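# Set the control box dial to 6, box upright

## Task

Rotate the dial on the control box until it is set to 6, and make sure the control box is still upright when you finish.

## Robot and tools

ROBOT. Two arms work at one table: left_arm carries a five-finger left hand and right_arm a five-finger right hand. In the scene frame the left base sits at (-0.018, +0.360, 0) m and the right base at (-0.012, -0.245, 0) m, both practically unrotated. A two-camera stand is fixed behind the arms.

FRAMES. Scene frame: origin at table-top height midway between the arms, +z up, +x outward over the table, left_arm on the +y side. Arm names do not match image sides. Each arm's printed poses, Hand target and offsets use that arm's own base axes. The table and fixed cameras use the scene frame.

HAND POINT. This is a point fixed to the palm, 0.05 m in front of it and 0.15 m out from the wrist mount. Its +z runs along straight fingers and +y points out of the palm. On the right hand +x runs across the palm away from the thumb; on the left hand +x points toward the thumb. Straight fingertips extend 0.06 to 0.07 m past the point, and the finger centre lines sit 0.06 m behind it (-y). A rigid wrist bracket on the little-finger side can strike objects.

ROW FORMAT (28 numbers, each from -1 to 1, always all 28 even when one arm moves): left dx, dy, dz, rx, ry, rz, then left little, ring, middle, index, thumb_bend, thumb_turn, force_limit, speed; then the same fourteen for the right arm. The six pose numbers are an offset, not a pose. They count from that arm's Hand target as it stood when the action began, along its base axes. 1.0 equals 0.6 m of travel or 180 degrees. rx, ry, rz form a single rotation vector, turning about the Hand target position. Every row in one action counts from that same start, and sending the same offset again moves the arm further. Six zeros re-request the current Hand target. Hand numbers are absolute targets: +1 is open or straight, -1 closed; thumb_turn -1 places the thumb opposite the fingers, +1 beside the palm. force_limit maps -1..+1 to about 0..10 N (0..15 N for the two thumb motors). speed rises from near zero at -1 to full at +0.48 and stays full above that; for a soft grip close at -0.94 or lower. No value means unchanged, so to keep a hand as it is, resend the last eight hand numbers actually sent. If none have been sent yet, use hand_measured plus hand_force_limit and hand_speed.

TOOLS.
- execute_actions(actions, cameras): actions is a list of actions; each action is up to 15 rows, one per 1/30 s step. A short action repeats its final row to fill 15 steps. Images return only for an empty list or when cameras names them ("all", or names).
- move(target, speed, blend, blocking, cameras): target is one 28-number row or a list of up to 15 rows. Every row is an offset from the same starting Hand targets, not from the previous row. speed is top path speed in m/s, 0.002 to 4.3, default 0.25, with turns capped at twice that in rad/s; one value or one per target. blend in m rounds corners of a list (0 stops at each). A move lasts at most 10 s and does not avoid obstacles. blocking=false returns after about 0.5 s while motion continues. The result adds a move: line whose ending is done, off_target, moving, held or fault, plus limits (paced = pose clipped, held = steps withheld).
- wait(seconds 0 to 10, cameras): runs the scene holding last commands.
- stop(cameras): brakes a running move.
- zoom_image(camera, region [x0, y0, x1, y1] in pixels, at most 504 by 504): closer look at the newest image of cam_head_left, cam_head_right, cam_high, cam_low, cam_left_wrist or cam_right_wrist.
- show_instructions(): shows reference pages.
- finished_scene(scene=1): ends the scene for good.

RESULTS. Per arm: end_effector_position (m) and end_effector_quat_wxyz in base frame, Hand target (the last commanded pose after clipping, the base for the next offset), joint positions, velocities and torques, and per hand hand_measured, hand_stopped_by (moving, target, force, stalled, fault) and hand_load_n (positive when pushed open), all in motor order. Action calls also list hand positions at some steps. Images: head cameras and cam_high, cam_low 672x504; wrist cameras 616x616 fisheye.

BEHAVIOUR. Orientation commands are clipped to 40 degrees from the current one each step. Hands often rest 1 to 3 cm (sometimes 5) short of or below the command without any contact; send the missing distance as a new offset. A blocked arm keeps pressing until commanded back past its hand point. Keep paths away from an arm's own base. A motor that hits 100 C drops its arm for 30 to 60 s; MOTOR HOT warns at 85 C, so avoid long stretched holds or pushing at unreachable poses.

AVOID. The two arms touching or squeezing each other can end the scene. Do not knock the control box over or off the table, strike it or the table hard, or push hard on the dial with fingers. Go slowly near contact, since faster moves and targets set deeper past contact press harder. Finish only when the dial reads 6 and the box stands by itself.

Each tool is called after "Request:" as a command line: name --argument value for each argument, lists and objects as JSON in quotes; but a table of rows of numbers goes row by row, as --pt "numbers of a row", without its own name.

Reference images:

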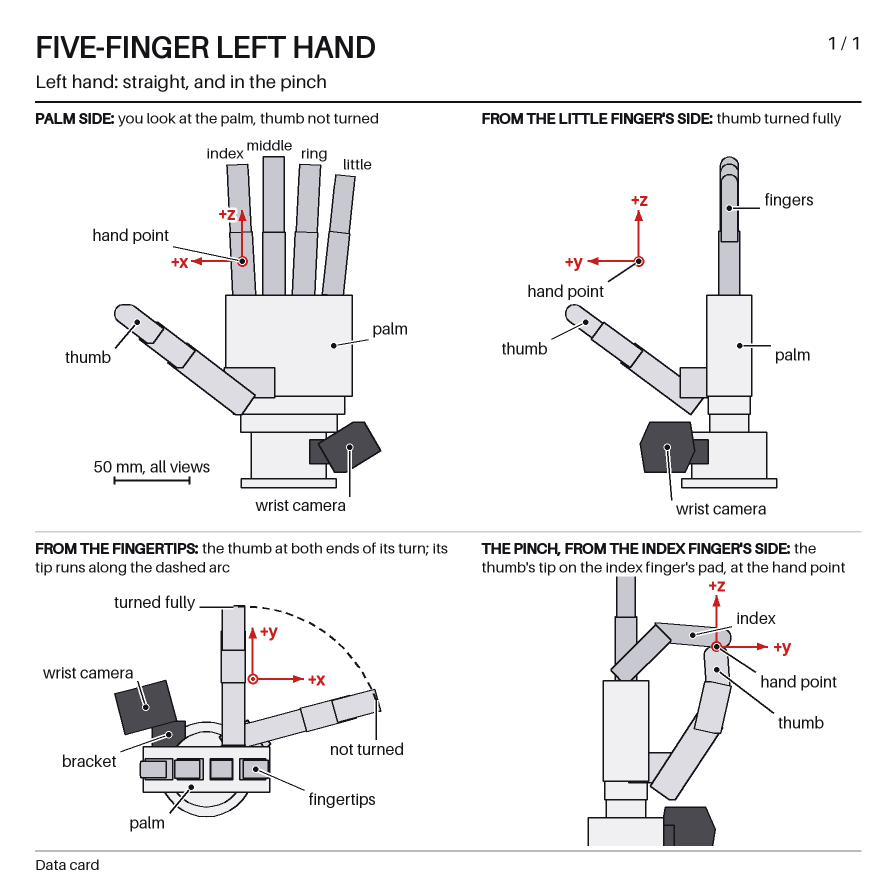

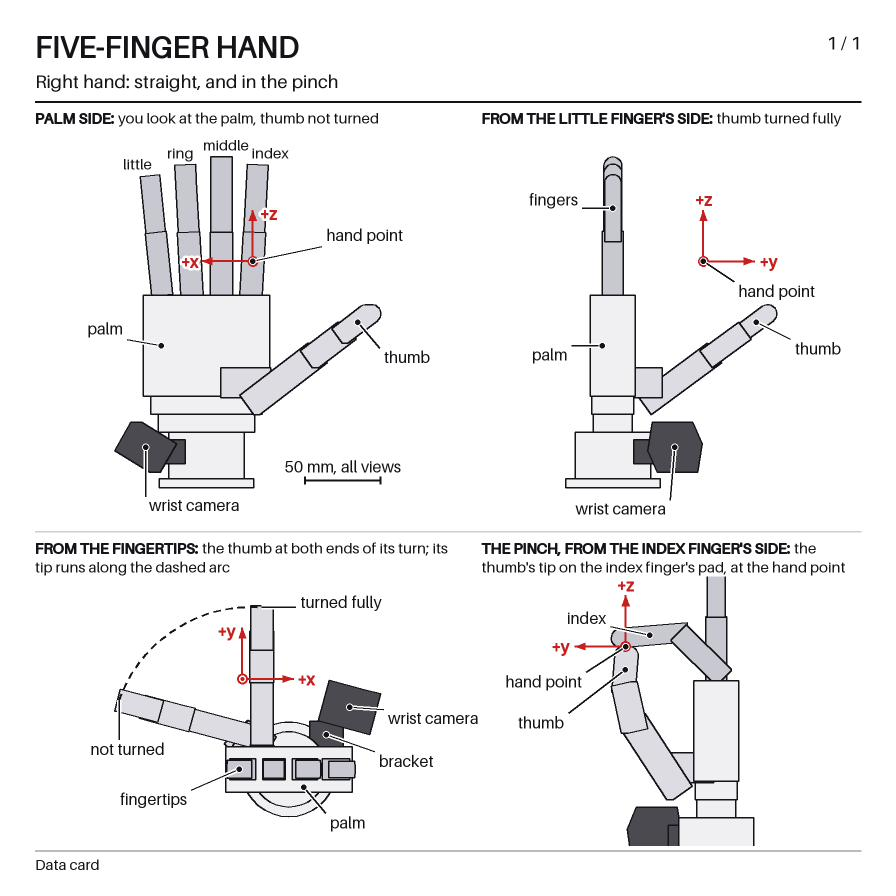

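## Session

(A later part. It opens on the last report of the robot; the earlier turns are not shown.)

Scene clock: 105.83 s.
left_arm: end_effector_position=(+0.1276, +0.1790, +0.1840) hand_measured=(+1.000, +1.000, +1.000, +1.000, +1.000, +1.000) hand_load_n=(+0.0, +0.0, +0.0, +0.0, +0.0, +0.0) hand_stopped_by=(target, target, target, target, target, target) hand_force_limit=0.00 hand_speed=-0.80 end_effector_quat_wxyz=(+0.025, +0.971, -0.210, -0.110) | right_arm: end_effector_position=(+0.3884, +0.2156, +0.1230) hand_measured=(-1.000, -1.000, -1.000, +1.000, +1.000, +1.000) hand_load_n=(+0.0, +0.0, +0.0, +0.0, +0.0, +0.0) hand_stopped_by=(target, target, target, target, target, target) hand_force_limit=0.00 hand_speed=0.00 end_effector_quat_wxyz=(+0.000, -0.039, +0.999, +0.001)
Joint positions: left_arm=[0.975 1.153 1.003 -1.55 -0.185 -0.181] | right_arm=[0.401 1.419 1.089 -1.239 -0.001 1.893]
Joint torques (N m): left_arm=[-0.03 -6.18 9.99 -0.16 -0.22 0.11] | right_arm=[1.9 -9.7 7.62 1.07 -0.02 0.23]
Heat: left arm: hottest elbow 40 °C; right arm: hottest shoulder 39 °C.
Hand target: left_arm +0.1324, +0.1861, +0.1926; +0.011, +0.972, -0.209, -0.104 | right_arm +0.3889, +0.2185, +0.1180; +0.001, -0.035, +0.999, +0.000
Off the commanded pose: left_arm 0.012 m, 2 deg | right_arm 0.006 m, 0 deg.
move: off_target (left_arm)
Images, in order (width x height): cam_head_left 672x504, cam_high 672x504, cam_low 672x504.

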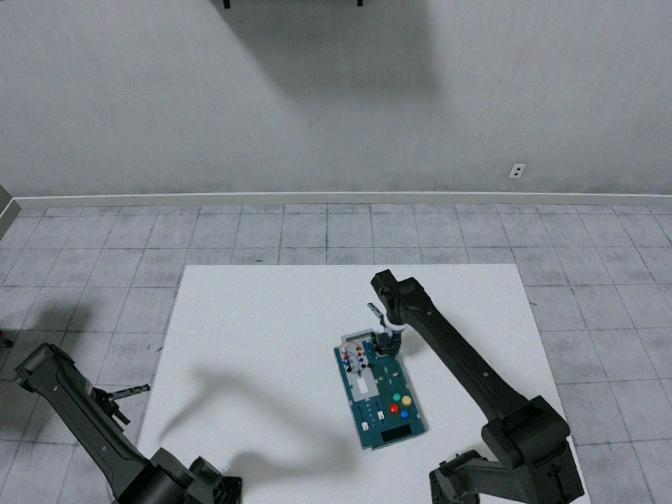

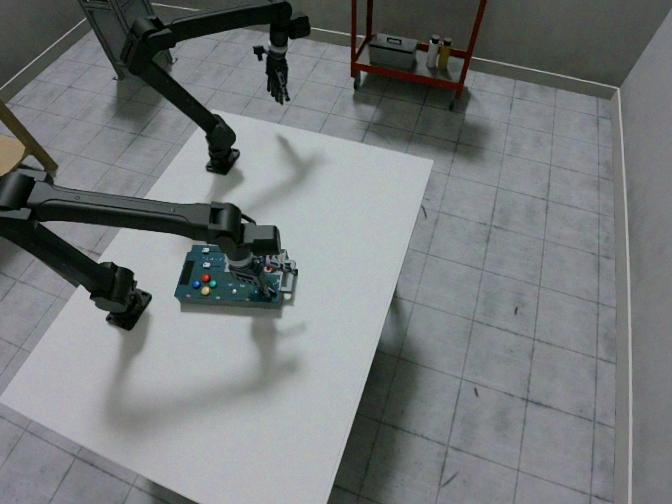

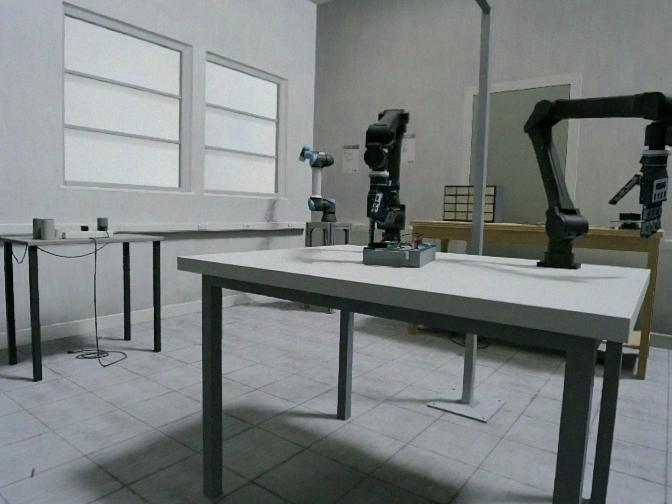

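Request:
move --pt "0 0 0 0 0 0 1 1 1 1 1 1 0 -0.8 -0.0152 0.0112 0.003 0 0 0.0933 -1 -1 -1 1 1 1 0 0" --pt "0 0 0 0 0 0 1 1 1 1 1 1 0 -0.8 -0.035 0.0173 0.004 0 0 0.1911 -1 -1 -1 1 1 1 0 0" --pt "0 0 0 0 0 0 1 1 1 1 1 1 0 -0.8 -0.0587 0.0172 0.005 0 0 0.2883 -1 -1 -1 1 1 1 0 0" --speed 0.2 --blend 0.006 --cameras '["cam_high","cam_head_left","cam_low"]'

Request:
zoom_image --camera "cam_high" --region '[245, 255, 300, 310]'

Request:
zoom_image --camera "cam_head_left" --region '[340, 310, 410, 370]'

Request:
zoom_image --camera "cam_low" --region '[360, 220, 410, 270]'

Scene clock: 109.57 s.
left_arm: end_effector_position=(+0.1276, +0.1790, +0.1840) hand_measured=(+1.000, +1.000, +1.000, +1.000, +1.000, +1.000) hand_load_n=(+0.0, +0.0, +0.0, +0.0, +0.0, +0.0) hand_stopped_by=(target, target, target, target, target, target) hand_force_limit=0.00 hand_speed=-0.80 end_effector_quat_wxyz=(+0.025, +0.971, -0.210, -0.110) | right_arm: end_effector_position=(+0.3464, +0.2165, +0.1195) hand_measured=(-1.000, -1.000, -1.000, +1.000, +1.000, +1.000) hand_load_n=(+0.0, +0.0, +0.0, +0.5, +0.0, +0.0) hand_stopped_by=(target, target, target, target, target, target) hand_force_limit=0.00 hand_speed=0.00 end_effector_quat_wxyz=(-0.002, -0.452, +0.892, -0.006)
Joint positions: left_arm=[0.975 1.153 1.003 -1.55 -0.185 -0.181] | right_arm=[0.4 1.462 1.126 -1.239 0.013 1.032]
Joint torques (N m): left_arm=[0.15 -6.12 9.91 -0.16 -0.18 0.09] | right_arm=[2.37 -8.47 10.85 0.61 -0.55 -0.15]
Heat: left arm: hottest elbow 40 °C; right arm: hottest shoulder 39 °C.
Hand target: left_arm +0.1324, +0.1861, +0.1926; +0.011, +0.972, -0.209, -0.104 | right_arm +0.3536, +0.2289, +0.1209; +0.001, -0.469, +0.883, +0.000
Off the commanded pose: left_arm 0.012 m, 2 deg | right_arm 0.014 m, 2 deg.
move: off_target (left_arm, right_arm)
Images, in order (width x height): cam_head_left 672x504, cam_high 672x504, cam_low 672x504.

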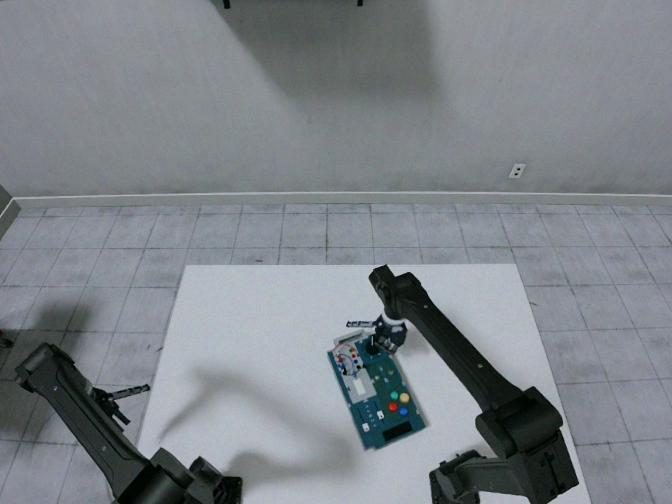

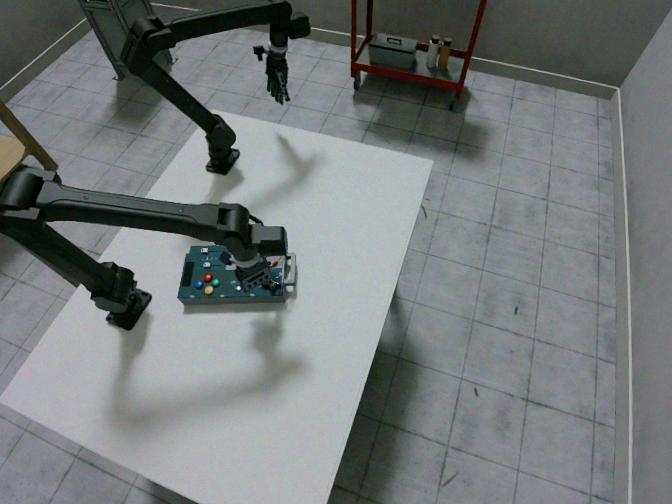

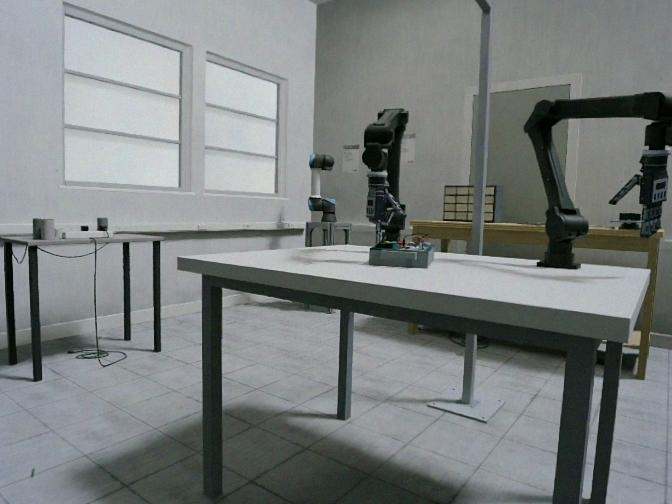

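Scaled by 9.164 from the camera's 672x504 image, which has a finer 960x720 frame.

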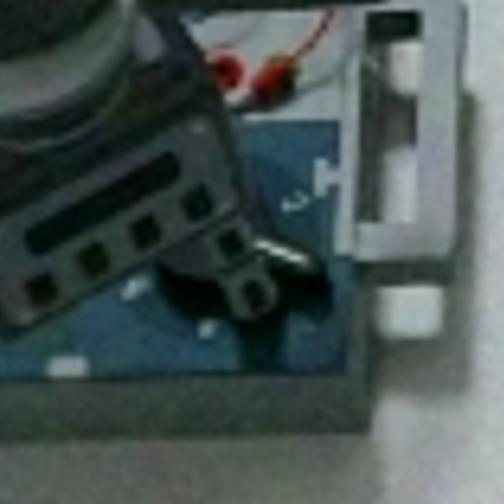

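Scaled by 7.200 from the camera's 672x504 image, which has a finer 960x720 frame.

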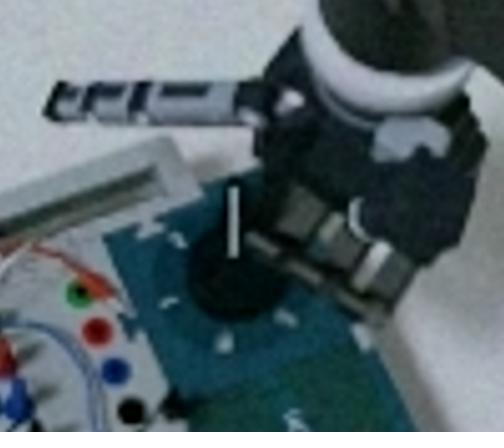

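Scaled by 10.080 from the camera's 672x504 image, which has a finer 960x720 frame.

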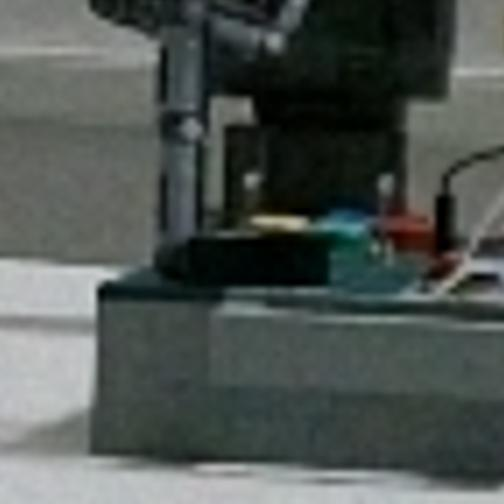

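Request:
move --pt "0 0 0 0 0 0 1 1 1 1 1 1 0 -0.8 -0.0177 -0.0348 0.004 0 0 0 -1 -1 -1 1 1 1 0 0" --pt "0 0 0 0 0 0 1 1 1 1 1 1 0 -0.8 0.0323 -0.0482 0.12 0 0 0 -1 -1 -1 1 1 1 0 0" --speed 0.12 --blend 0.003 --cameras '["cam_high","cam_head_left","cam_low","cam_right_wrist"]'

Request:
zoom_image --camera "cam_high" --region '[245, 255, 300, 310]'

Request:
zoom_image --camera "cam_head_left" --region '[340, 310, 410, 370]'

Request:
zoom_image --camera "cam_right_wrist" --region '[215, 120, 375, 260]'

Scene clock: 114.63 s.
left_arm: end_effector_position=(+0.1276, +0.1790, +0.1840) hand_measured=(+1.000, +1.000, +1.000, +1.000, +1.000, +1.000) hand_load_n=(+0.0, +0.0, +0.0, +0.0, +0.0, +0.0) hand_stopped_by=(target, target, target, target, target, target) hand_force_limit=0.00 hand_speed=-0.80 end_effector_quat_wxyz=(+0.025, +0.971, -0.210, -0.110) | right_arm: end_effector_position=(+0.3565, +0.1971, +0.1744) hand_measured=(-1.000, -1.000, -1.000, +1.000, +1.000, +1.000) hand_load_n=(+0.0, +0.0, +0.0, +0.0, +0.0, +0.0) hand_stopped_by=(target, target, target, target, target, target) hand_force_limit=0.00 hand_speed=0.00 end_effector_quat_wxyz=(-0.018, -0.465, +0.885, +0.002)
Joint positions: left_arm=[0.975 1.153 1.003 -1.55 -0.185 -0.181] | right_arm=[0.342 1.459 1.268 -1.417 0.002 0.945]
Joint torques (N m): left_arm=[0.15 -6.18 9.89 -0.14 -0.17 0.08] | right_arm=[0.67 -10.7 13.08 -0.01 -0.15 -0.08]
Heat: left arm: hottest elbow 40 °C; right arm: hottest shoulder 39 °C.
Hand target: left_arm +0.1324, +0.1861, +0.1926; +0.011, +0.972, -0.209, -0.104 | right_arm +0.3731, +0.1999, +0.1931; +0.001, -0.469, +0.883, +0.000
Off the commanded pose: left_arm 0.012 m, 2 deg | right_arm 0.025 m, 2 deg.
move: off_target (left_arm, right_arm)
camera_calibration:
cam_right_wrist: T_world_to_cam=[[-0.948966, 0.310617, 0.0545878, 0.267174], [0.290514, 0.793599, 0.534605, -0.361012], [0.122737, 0.523181, -0.843337, 0.113159], [0, 0, 0, 1]] pos_world=[0.344529, 0.144307, 0.273846]
Images, in order (width x height): cam_head_left 672x504, cam_high 672x504, cam_low 672x504, cam_right_wrist 616x616.

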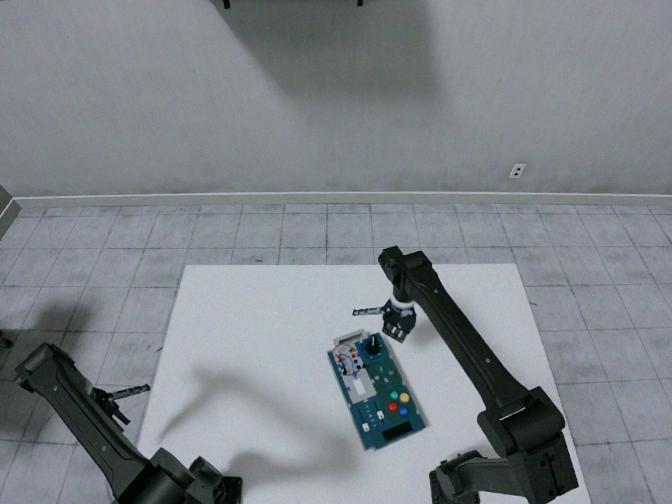

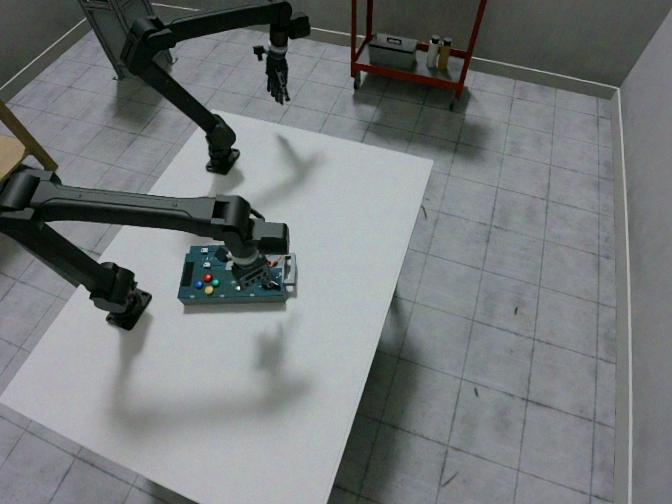

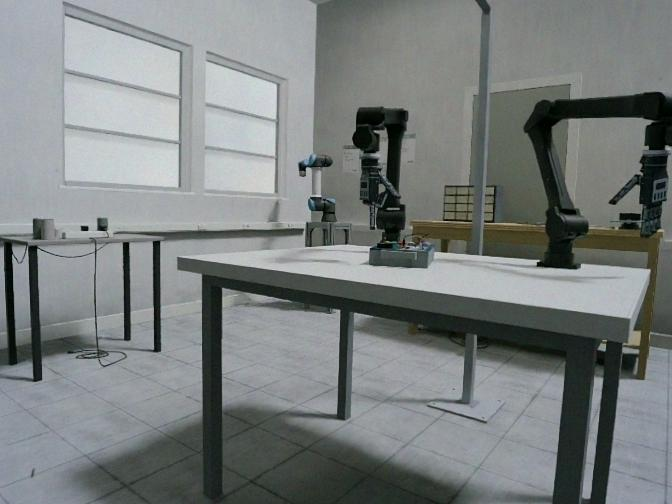

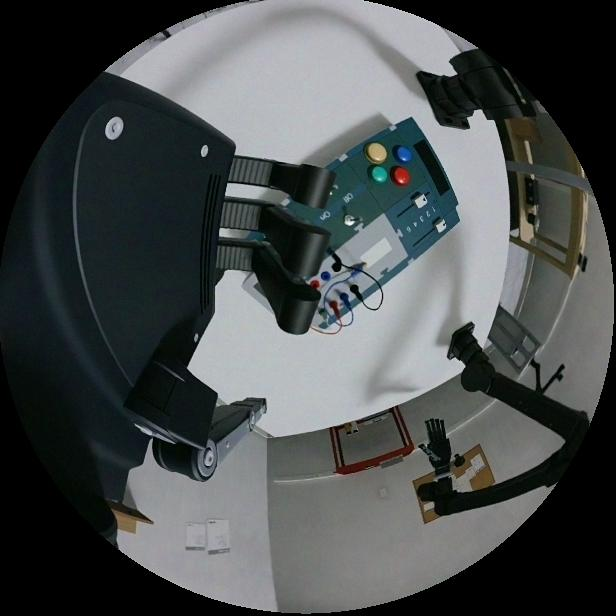

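Scaled by 9.164 from the camera's 672x504 image, which has a finer 960x720 frame.

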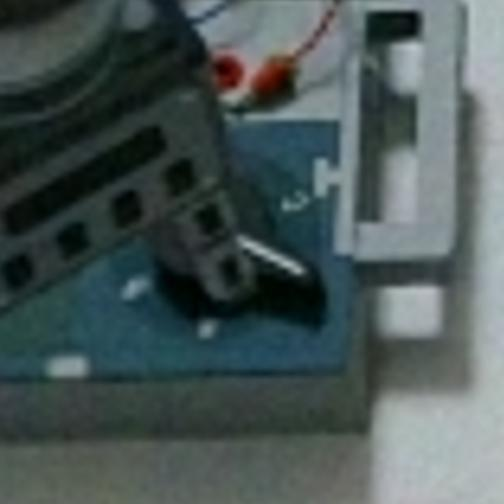

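Scaled by 7.200 from the camera's 672x504 image, which has a finer 960x720 frame.

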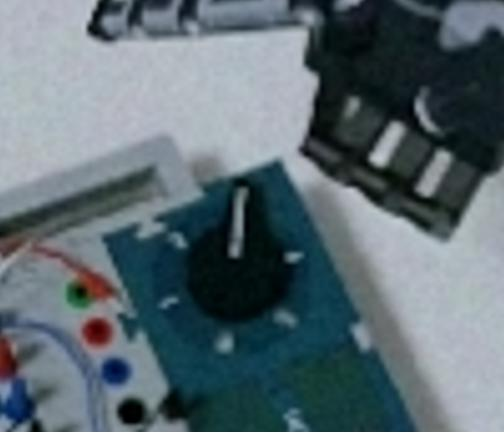

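Scaled by 3.150 from the camera's 616x616 image, which has a finer 880x880 frame.

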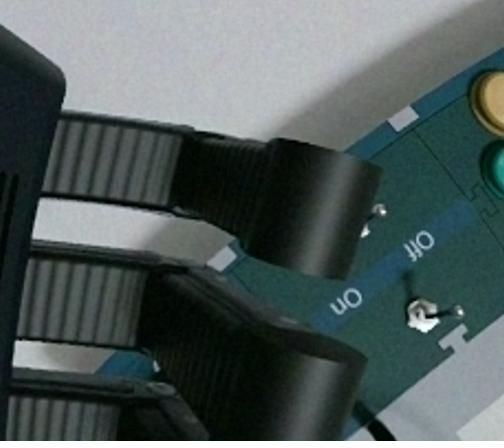

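Request:
move --pt "0 0 0 0 0 0 1 1 1 1 1 1 0 -0.8 -0.071 -0.046 0 0 0 0.2833 1 -1 -1 1 1 1 0 0" --pt "0 0 0 0 0 0 1 1 1 1 1 1 0 -0.8 -0.0515 -0.105 -0.0167 0 0 0.5667 1 -1 -1 1 1 1 0 0" --pt "0 0 0 0 0 0 1 1 1 1 1 1 0 -0.8 0.016 -0.116 -0.0518 0 0 0.8528 1 -1 -1 1 1 1 0 0" --speed 0.4 --blend 0.015 --cameras '["cam_high","cam_head_left","cam_low","cam_right_wrist"]'

Request:
zoom_image --camera "cam_high" --region '[245, 250, 305, 310]'

Request:
zoom_image --camera "cam_head_left" --region '[340, 310, 410, 370]'

Request:
zoom_image --camera "cam_right_wrist" --region '[215, 120, 375, 260]'

Request:
zoom_image --camera "cam_low" --region '[360, 210, 430, 270]'

Scene clock: 120.73 s.
left_arm: end_effector_position=(+0.1276, +0.1790, +0.1840) hand_measured=(+1.000, +1.000, +1.000, +1.000, +1.000, +1.000) hand_load_n=(+0.0, +0.0, +0.0, +0.0, -0.5, +0.0) hand_stopped_by=(target, target, target, target, target, target) hand_force_limit=0.00 hand_speed=-0.80 end_effector_quat_wxyz=(+0.025, +0.971, -0.210, -0.110) | right_arm: end_effector_position=(+0.3814, +0.1287, +0.1633) hand_measured=(+1.000, -1.000, -1.000, +1.000, +1.000, +1.000) hand_load_n=(+0.0, +0.0, +0.0, +0.0, +0.0, +0.0) hand_stopped_by=(target, target, target, target, target, target) hand_force_limit=0.00 hand_speed=0.00 end_effector_quat_wxyz=(+0.002, +0.969, +0.245, -0.006)
Joint positions: left_arm=[0.975 1.153 1.003 -1.55 -0.185 -0.181] | right_arm=[0.479 1.488 1.27 -1.365 0.002 -1.587]
Joint torques (N m): left_arm=[0.09 -6.01 9.98 -0.31 -0.2 0.09] | right_arm=[1.44 -12.22 7.72 1.05 -0.09 -0.09]
Heat: left arm: hottest elbow 40 °C; right arm: hottest shoulder 39 °C.
Hand target: left_arm +0.1324, +0.1861, +0.1926; +0.011, +0.972, -0.209, -0.104 | right_arm +0.3827, +0.1303, +0.1621; +0.000, +0.967, +0.254, -0.001
Off the commanded pose: left_arm 0.012 m, 2 deg | right_arm 0.002 m, 1 deg.
move: off_target (left_arm)
camera_calibration:
cam_right_wrist: T_world_to_cam=[[0.705396, -0.708389, 0.024518, -0.182272], [-0.594166, -0.572087, 0.565406, 0.200157], [-0.386501, -0.413403, -0.824448, 0.44817], [0, 0, 0, 1]] pos_world=[0.420719, 0.170663, 0.260792]
Images, in order (width x height): cam_head_left 672x504, cam_high 672x504, cam_low 672x504, cam_right_wrist 616x616.

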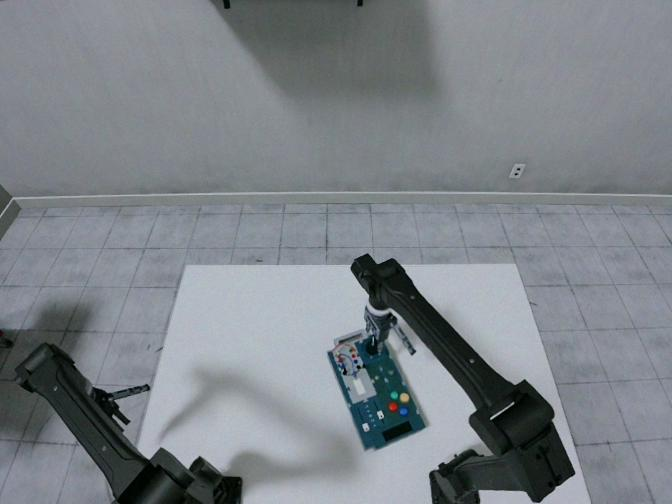

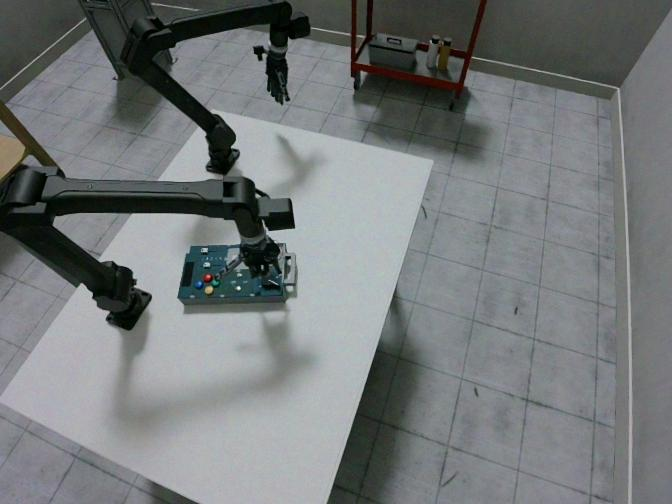

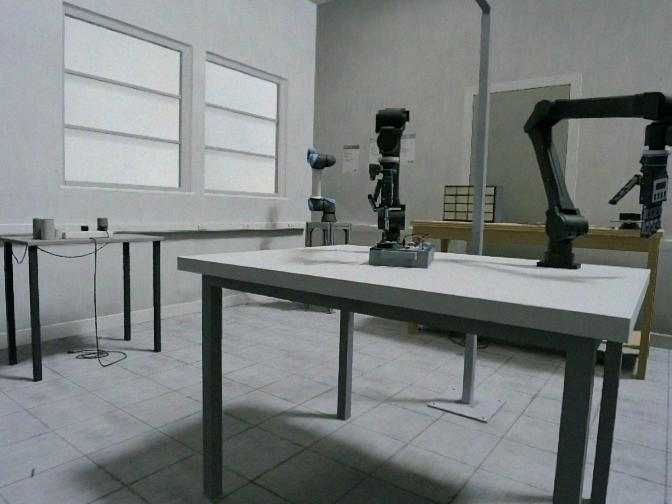

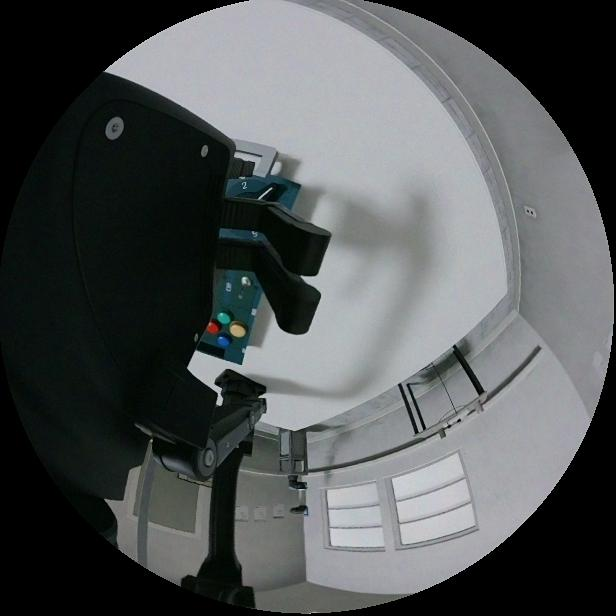

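Scaled by 8.400 from the camera's 672x504 image, which has a finer 960x720 frame.

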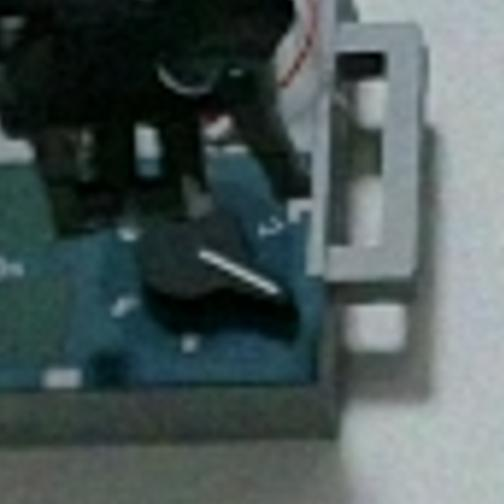

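Scaled by 7.200 from the camera's 672x504 image, which has a finer 960x720 frame.

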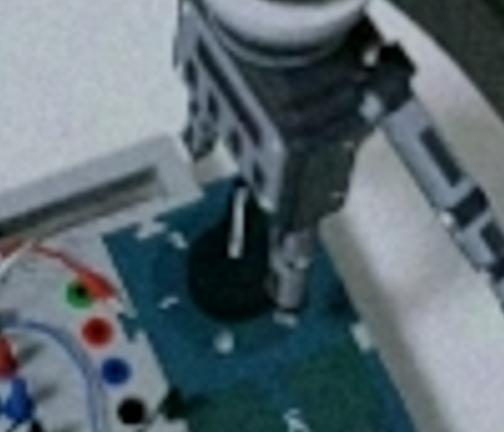

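Scaled by 3.150 from the camera's 616x616 image, which has a finer 880x880 frame.

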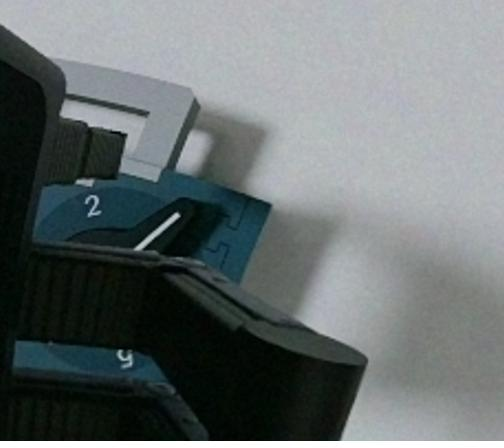

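Scaled by 7.200 from the camera's 672x504 image, which has a finer 960x720 frame.

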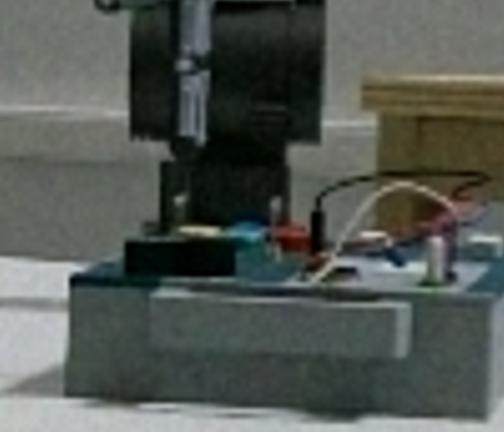

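Request:
move --target '[0,0,0,0,0,0,1,1,1,1,1,1,0,-0.8, 0,0,-0.055,0,0,0,1,-1,-1,1,1,1,0,0]' --speed 0.1 --cameras '["cam_high","cam_head_left","cam_low"]'

Request:
zoom_image --camera "cam_head_left" --region '[350, 325, 400, 375]'

Request:
zoom_image --camera "cam_high" --region '[255, 255, 295, 295]'

Scene clock: 122.80 s.
left_arm: end_effector_position=(+0.1276, +0.1790, +0.1840) hand_measured=(+1.000, +1.000, +1.000, +1.000, +1.000, +1.000) hand_load_n=(+0.0, +0.0, +0.0, +0.0, +0.0, -0.5) hand_stopped_by=(target, target, target, target, target, target) hand_force_limit=0.00 hand_speed=-0.80 end_effector_quat_wxyz=(+0.025, +0.971, -0.210, -0.110) | right_arm: end_effector_position=(+0.3809, +0.1285, +0.1348) hand_measured=(+1.000, -1.000, -1.000, +1.000, +1.000, +1.000) hand_load_n=(+0.0, +0.0, +0.0, +0.0, +0.0, +0.0) hand_stopped_by=(target, target, target, target, target, target) hand_force_limit=0.00 hand_speed=0.00 end_effector_quat_wxyz=(+0.001, +0.969, +0.245, +0.000)
Joint positions: left_arm=[0.975 1.153 1.003 -1.55 -0.185 -0.181] | right_arm=[0.479 1.497 1.204 -1.278 0.001 -1.588]
Joint torques (N m): left_arm=[0.21 -5.89 9.96 -0.14 -0.22 0.09] | right_arm=[1.44 -10.99 7.64 1.03 -0.09 -0.09]
Heat: left arm: hottest elbow 40 °C; right arm: hottest shoulder 39 °C.
Hand target: left_arm +0.1324, +0.1861, +0.1926; +0.011, +0.972, -0.209, -0.104 | right_arm +0.3826, +0.1303, +0.1290; +0.000, +0.967, +0.254, -0.001
Off the commanded pose: left_arm 0.012 m, 2 deg | right_arm 0.006 m, 1 deg.
move: off_target (left_arm)
Images, in order (width x height): cam_head_left 672x504, cam_high 672x504, cam_low 672x504.

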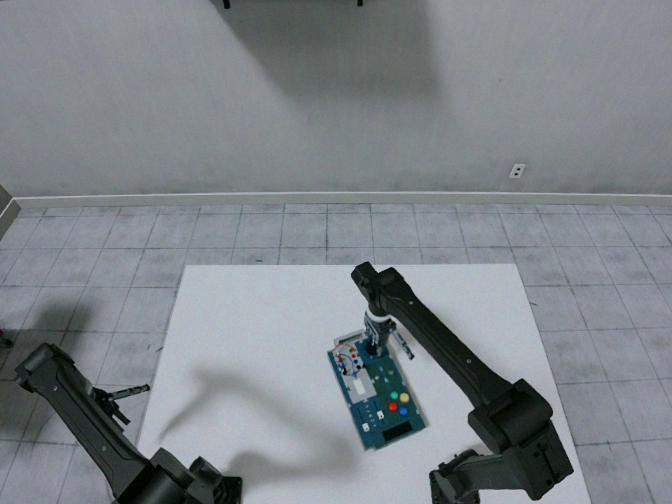

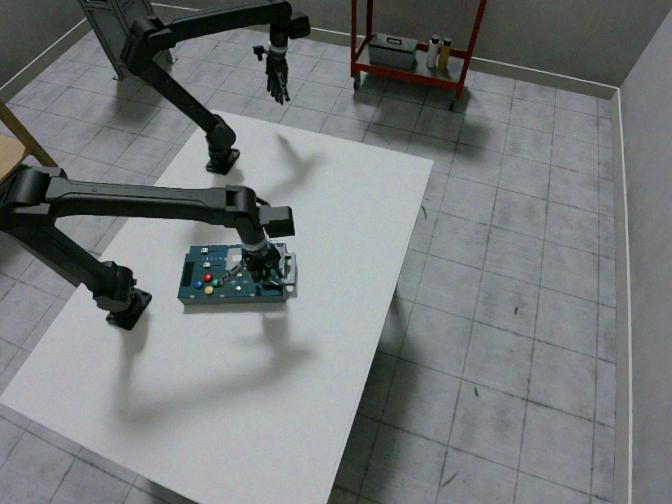

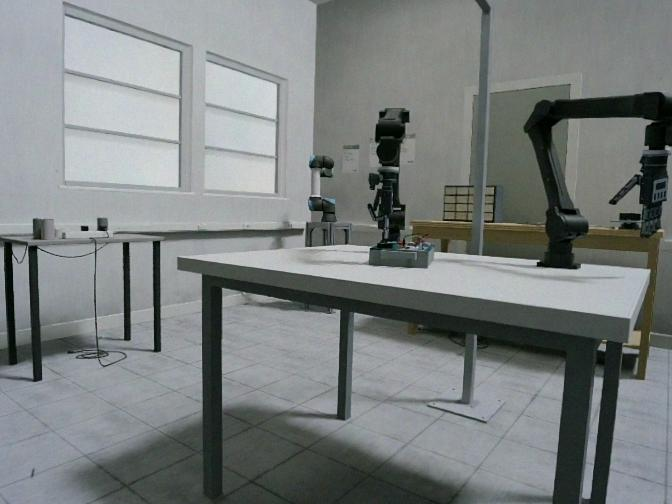

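Scaled by 10.080 from the camera's 672x504 image, which has a finer 960x720 frame.

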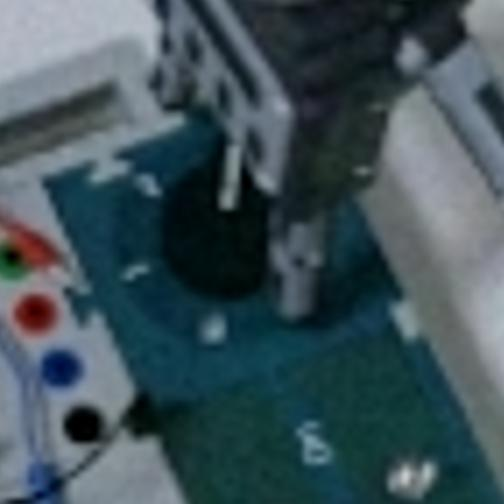

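Scaled by 12.600 from the camera's 672x504 image, which has a finer 960x720 frame.

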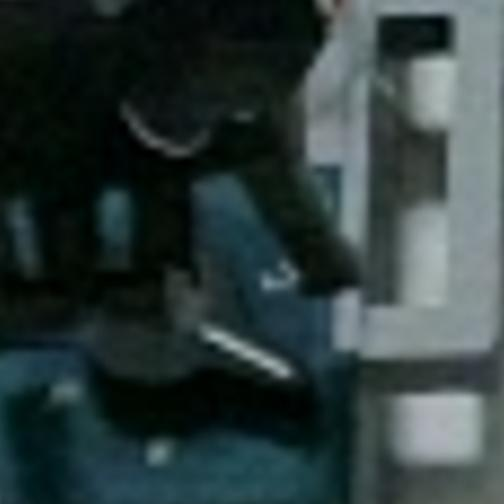

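Request:
move --target '[0,0,0,0,0,0,1,1,1,1,1,1,0,-0.8, -0.079,0.054,0.0033,0,0,-0.1833,1,-1,-1,1,1,1,0,0]' --speed 0.1 --cameras '["cam_high","cam_head_left","cam_low","cam_right_wrist"]'

Request:
zoom_image --camera "cam_head_left" --region '[345, 320, 400, 375]'

Request:
zoom_image --camera "cam_high" --region '[250, 255, 300, 305]'

Request:
zoom_image --camera "cam_right_wrist" --region '[215, 120, 375, 260]'

Request:
zoom_image --camera "cam_low" --region '[360, 210, 430, 270]'

Scene clock: 130.27 s.
left_arm: end_effector_position=(+0.1276, +0.1790, +0.1840) hand_measured=(+1.000, +1.000, +1.000, +1.000, +1.000, +1.000) hand_load_n=(+0.0, +0.0, +0.0, +0.0, +0.0, +0.0) hand_stopped_by=(target, target, target, target, target, target) hand_force_limit=0.00 hand_speed=-0.80 end_effector_quat_wxyz=(+0.025, +0.971, -0.210, -0.110) | right_arm: end_effector_position=(+0.3345, +0.1574, +0.1332) hand_measured=(+1.000, -1.000, -1.000, +1.000, +1.000, +1.000) hand_load_n=(+0.0, +0.0, +0.0, +0.0, +0.0, +0.0) hand_stopped_by=(target, target, target, target, target, target) hand_force_limit=0.00 hand_speed=0.00 end_effector_quat_wxyz=(+0.001, +1.000, -0.027, -0.002)
Joint positions: left_arm=[0.975 1.153 1.003 -1.55 -0.185 -0.181] | right_arm=[0.531 1.501 1.204 -1.278 -0.001 -0.986]
Joint torques (N m): left_arm=[0.21 -5.83 9.98 -0.1 -0.2 0.09] | right_arm=[1.85 -11.05 8.4 0.81 -0.07 0.24]
Heat: left arm: hottest elbow 40 °C; right arm: hottest shoulder 39 °C.
Hand target: left_arm +0.1324, +0.1861, +0.1926; +0.011, +0.972, -0.209, -0.104 | right_arm +0.3352, +0.1627, +0.1310; +0.000, +1.000, -0.031, -0.001
Off the commanded pose: left_arm 0.012 m, 2 deg | right_arm 0.006 m, 1 deg.
move: off_target (left_arm)
camera_calibration:
cam_right_wrist: T_world_to_cam=[[0.231939, -0.972341, 0.0275171, 0.0713582], [-0.80991, -0.177371, 0.559094, 0.216598], [-0.538749, -0.151962, -0.828648, 0.427501], [0, 0, 0, 1]] pos_world=[0.38919, 0.172767, 0.231185]
Images, in order (width x height): cam_head_left 672x504, cam_high 672x504, cam_low 672x504, cam_right_wrist 616x616.

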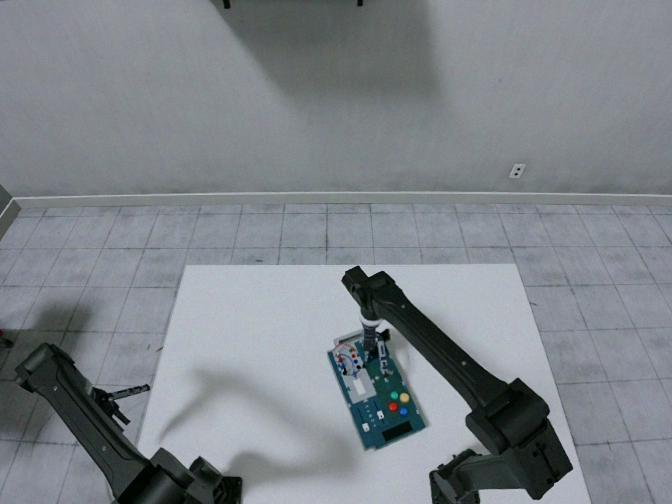

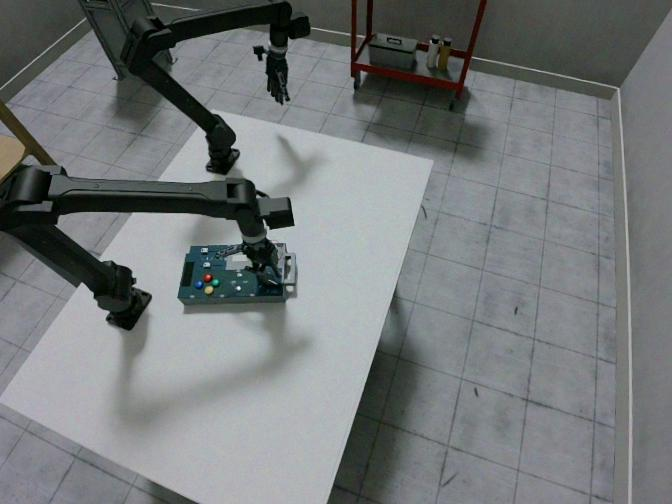

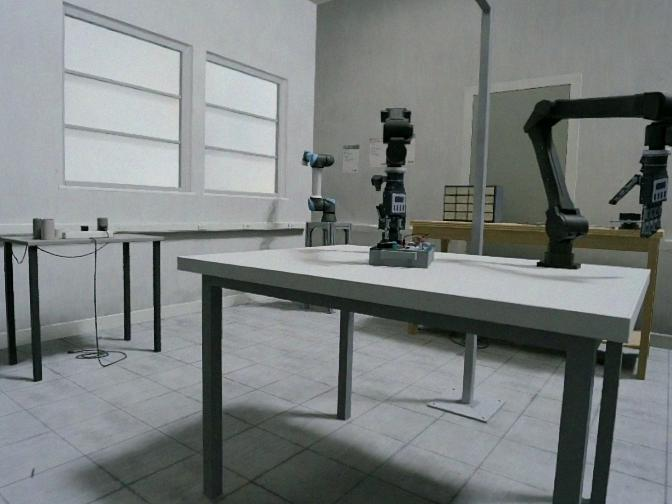

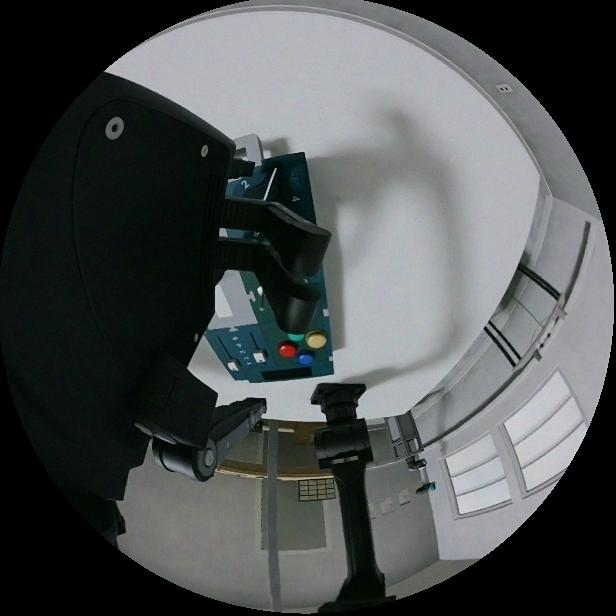

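Scaled by 9.164 from the camera's 672x504 image, which has a finer 960x720 frame.

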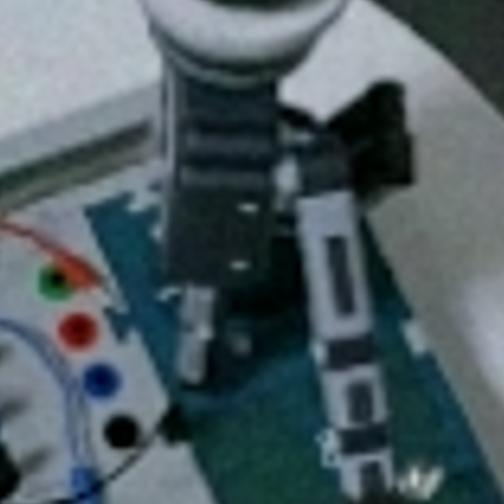

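Scaled by 10.080 from the camera's 672x504 image, which has a finer 960x720 frame.

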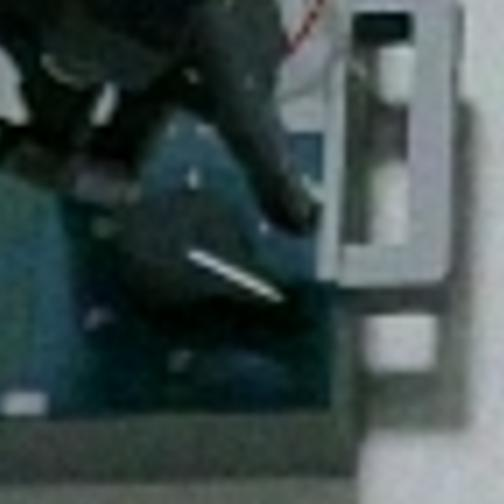

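Scaled by 3.150 from the camera's 616x616 image, which has a finer 880x880 frame.

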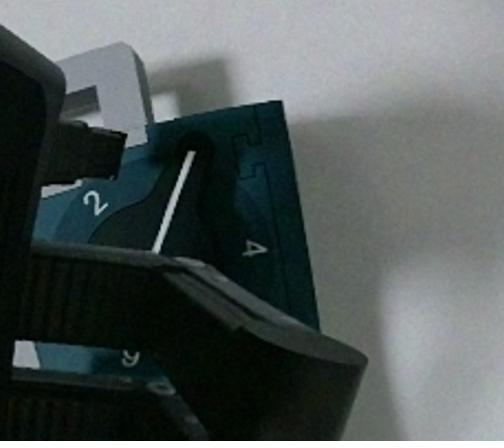

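Scaled by 7.200 from the camera's 672x504 image, which has a finer 960x720 frame.

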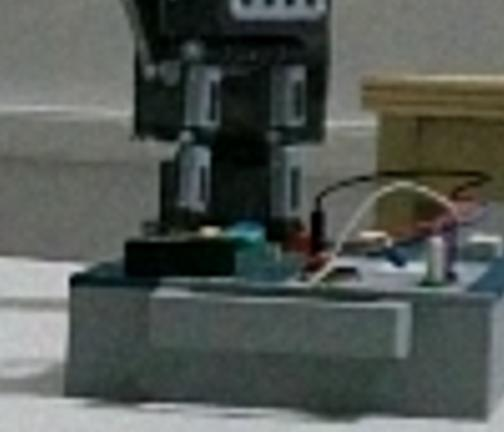

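Request:
move --pt "0 0 0 0 0 0 1 1 1 1 1 1 0 -0.8 0 0.0075 0 0 0 -0.005 1 -1 -1 1 1 1 0 0" --pt "0 0 0 0 0 0 1 1 1 1 1 1 0 -0.8 0.002 0.0075 -0.03 0 0 -0.005 1 -1 -1 1 1 1 0 0" --speed 0.06 --cameras '["cam_high","cam_low","cam_right_wrist"]'

Scene clock: 132.53 s.
left_arm: end_effector_position=(+0.1276, +0.1790, +0.1840) hand_measured=(+1.000, +1.000, +1.000, +1.000, +1.000, +1.000) hand_load_n=(+0.0, +0.0, +0.0, +0.0, -0.5, +0.0) hand_stopped_by=(target, target, target, target, target, target) hand_force_limit=0.00 hand_speed=-0.80 end_effector_quat_wxyz=(+0.025, +0.971, -0.210, -0.110) | right_arm: end_effector_position=(+0.3375, +0.1637, +0.1199) hand_measured=(+1.000, -1.000, -1.000, +1.000, +1.000, +1.000) hand_load_n=(+0.0, +0.0, +0.0, -0.5, +0.0, +0.0) hand_stopped_by=(target, target, target, target, target, target) hand_force_limit=0.00 hand_speed=0.00 end_effector_quat_wxyz=(-0.001, +0.999, -0.035, +0.000)
Joint positions: left_arm=[0.975 1.153 1.003 -1.55 -0.185 -0.181] | right_arm=[0.538 1.524 1.194 -1.24 -0.001 -0.964]
Joint torques (N m): left_arm=[-0.03 -5.95 9.89 -0.12 -0.22 0.08] | right_arm=[1.79 -11.16 7.46 1.14 -0.06 0.23]
Heat: left arm: hottest elbow 40 °C; right arm: hottest shoulder 39 °C.
Hand target: left_arm +0.1324, +0.1861, +0.1926; +0.011, +0.972, -0.209, -0.104 | right_arm +0.3364, +0.1673, +0.1129; +0.000, +0.999, -0.039, -0.001
Off the commanded pose: left_arm 0.012 m, 2 deg | right_arm 0.008 m, 1 deg.
move: off_target (left_arm)
camera_calibration:
cam_right_wrist: T_world_to_cam=[[0.216891, -0.975863, 0.0254801, 0.0831231], [-0.815179, -0.166694, 0.554704, 0.228106], [-0.537068, -0.141081, -0.831658, 0.417037], [0, 0, 0, 1]] pos_world=[0.391896, 0.177977, 0.218183]
Images, in order (width x height): cam_high 672x504, cam_low 672x504, cam_right_wrist 616x616.

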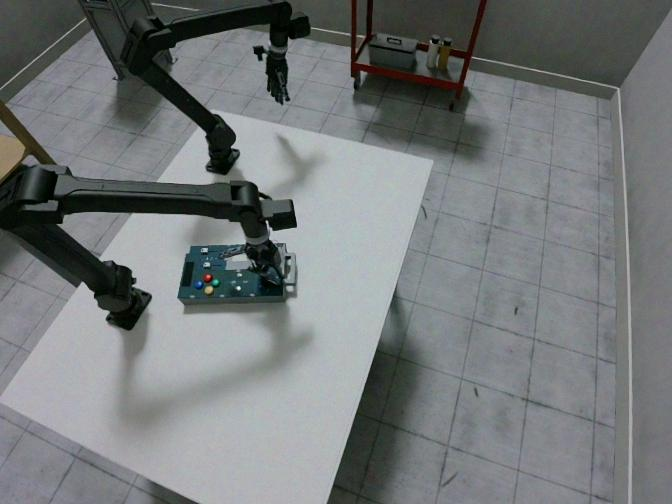

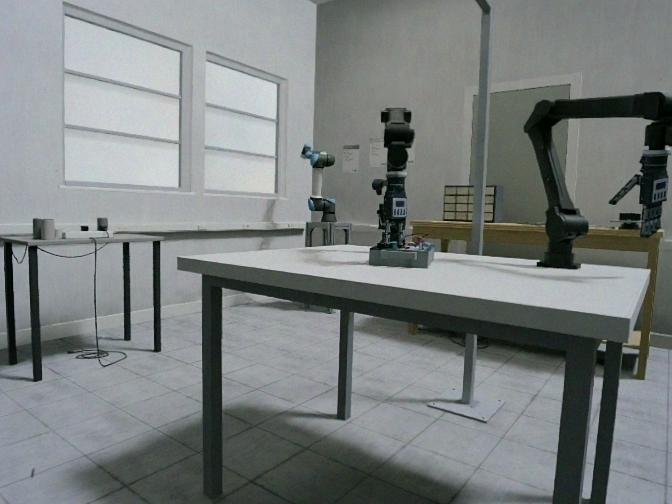

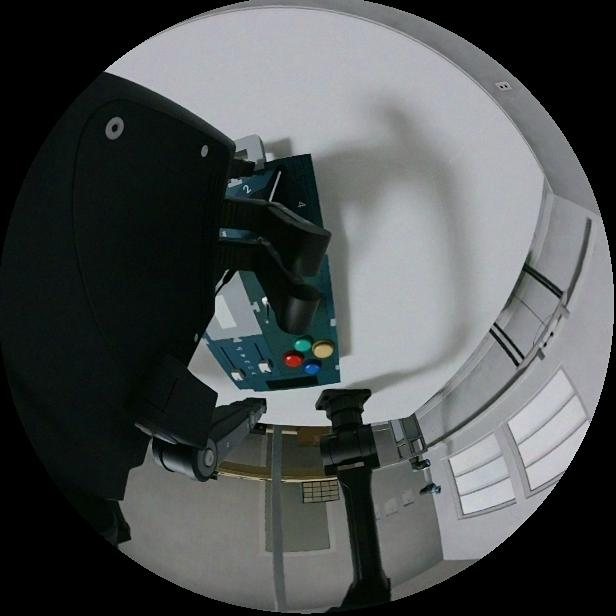

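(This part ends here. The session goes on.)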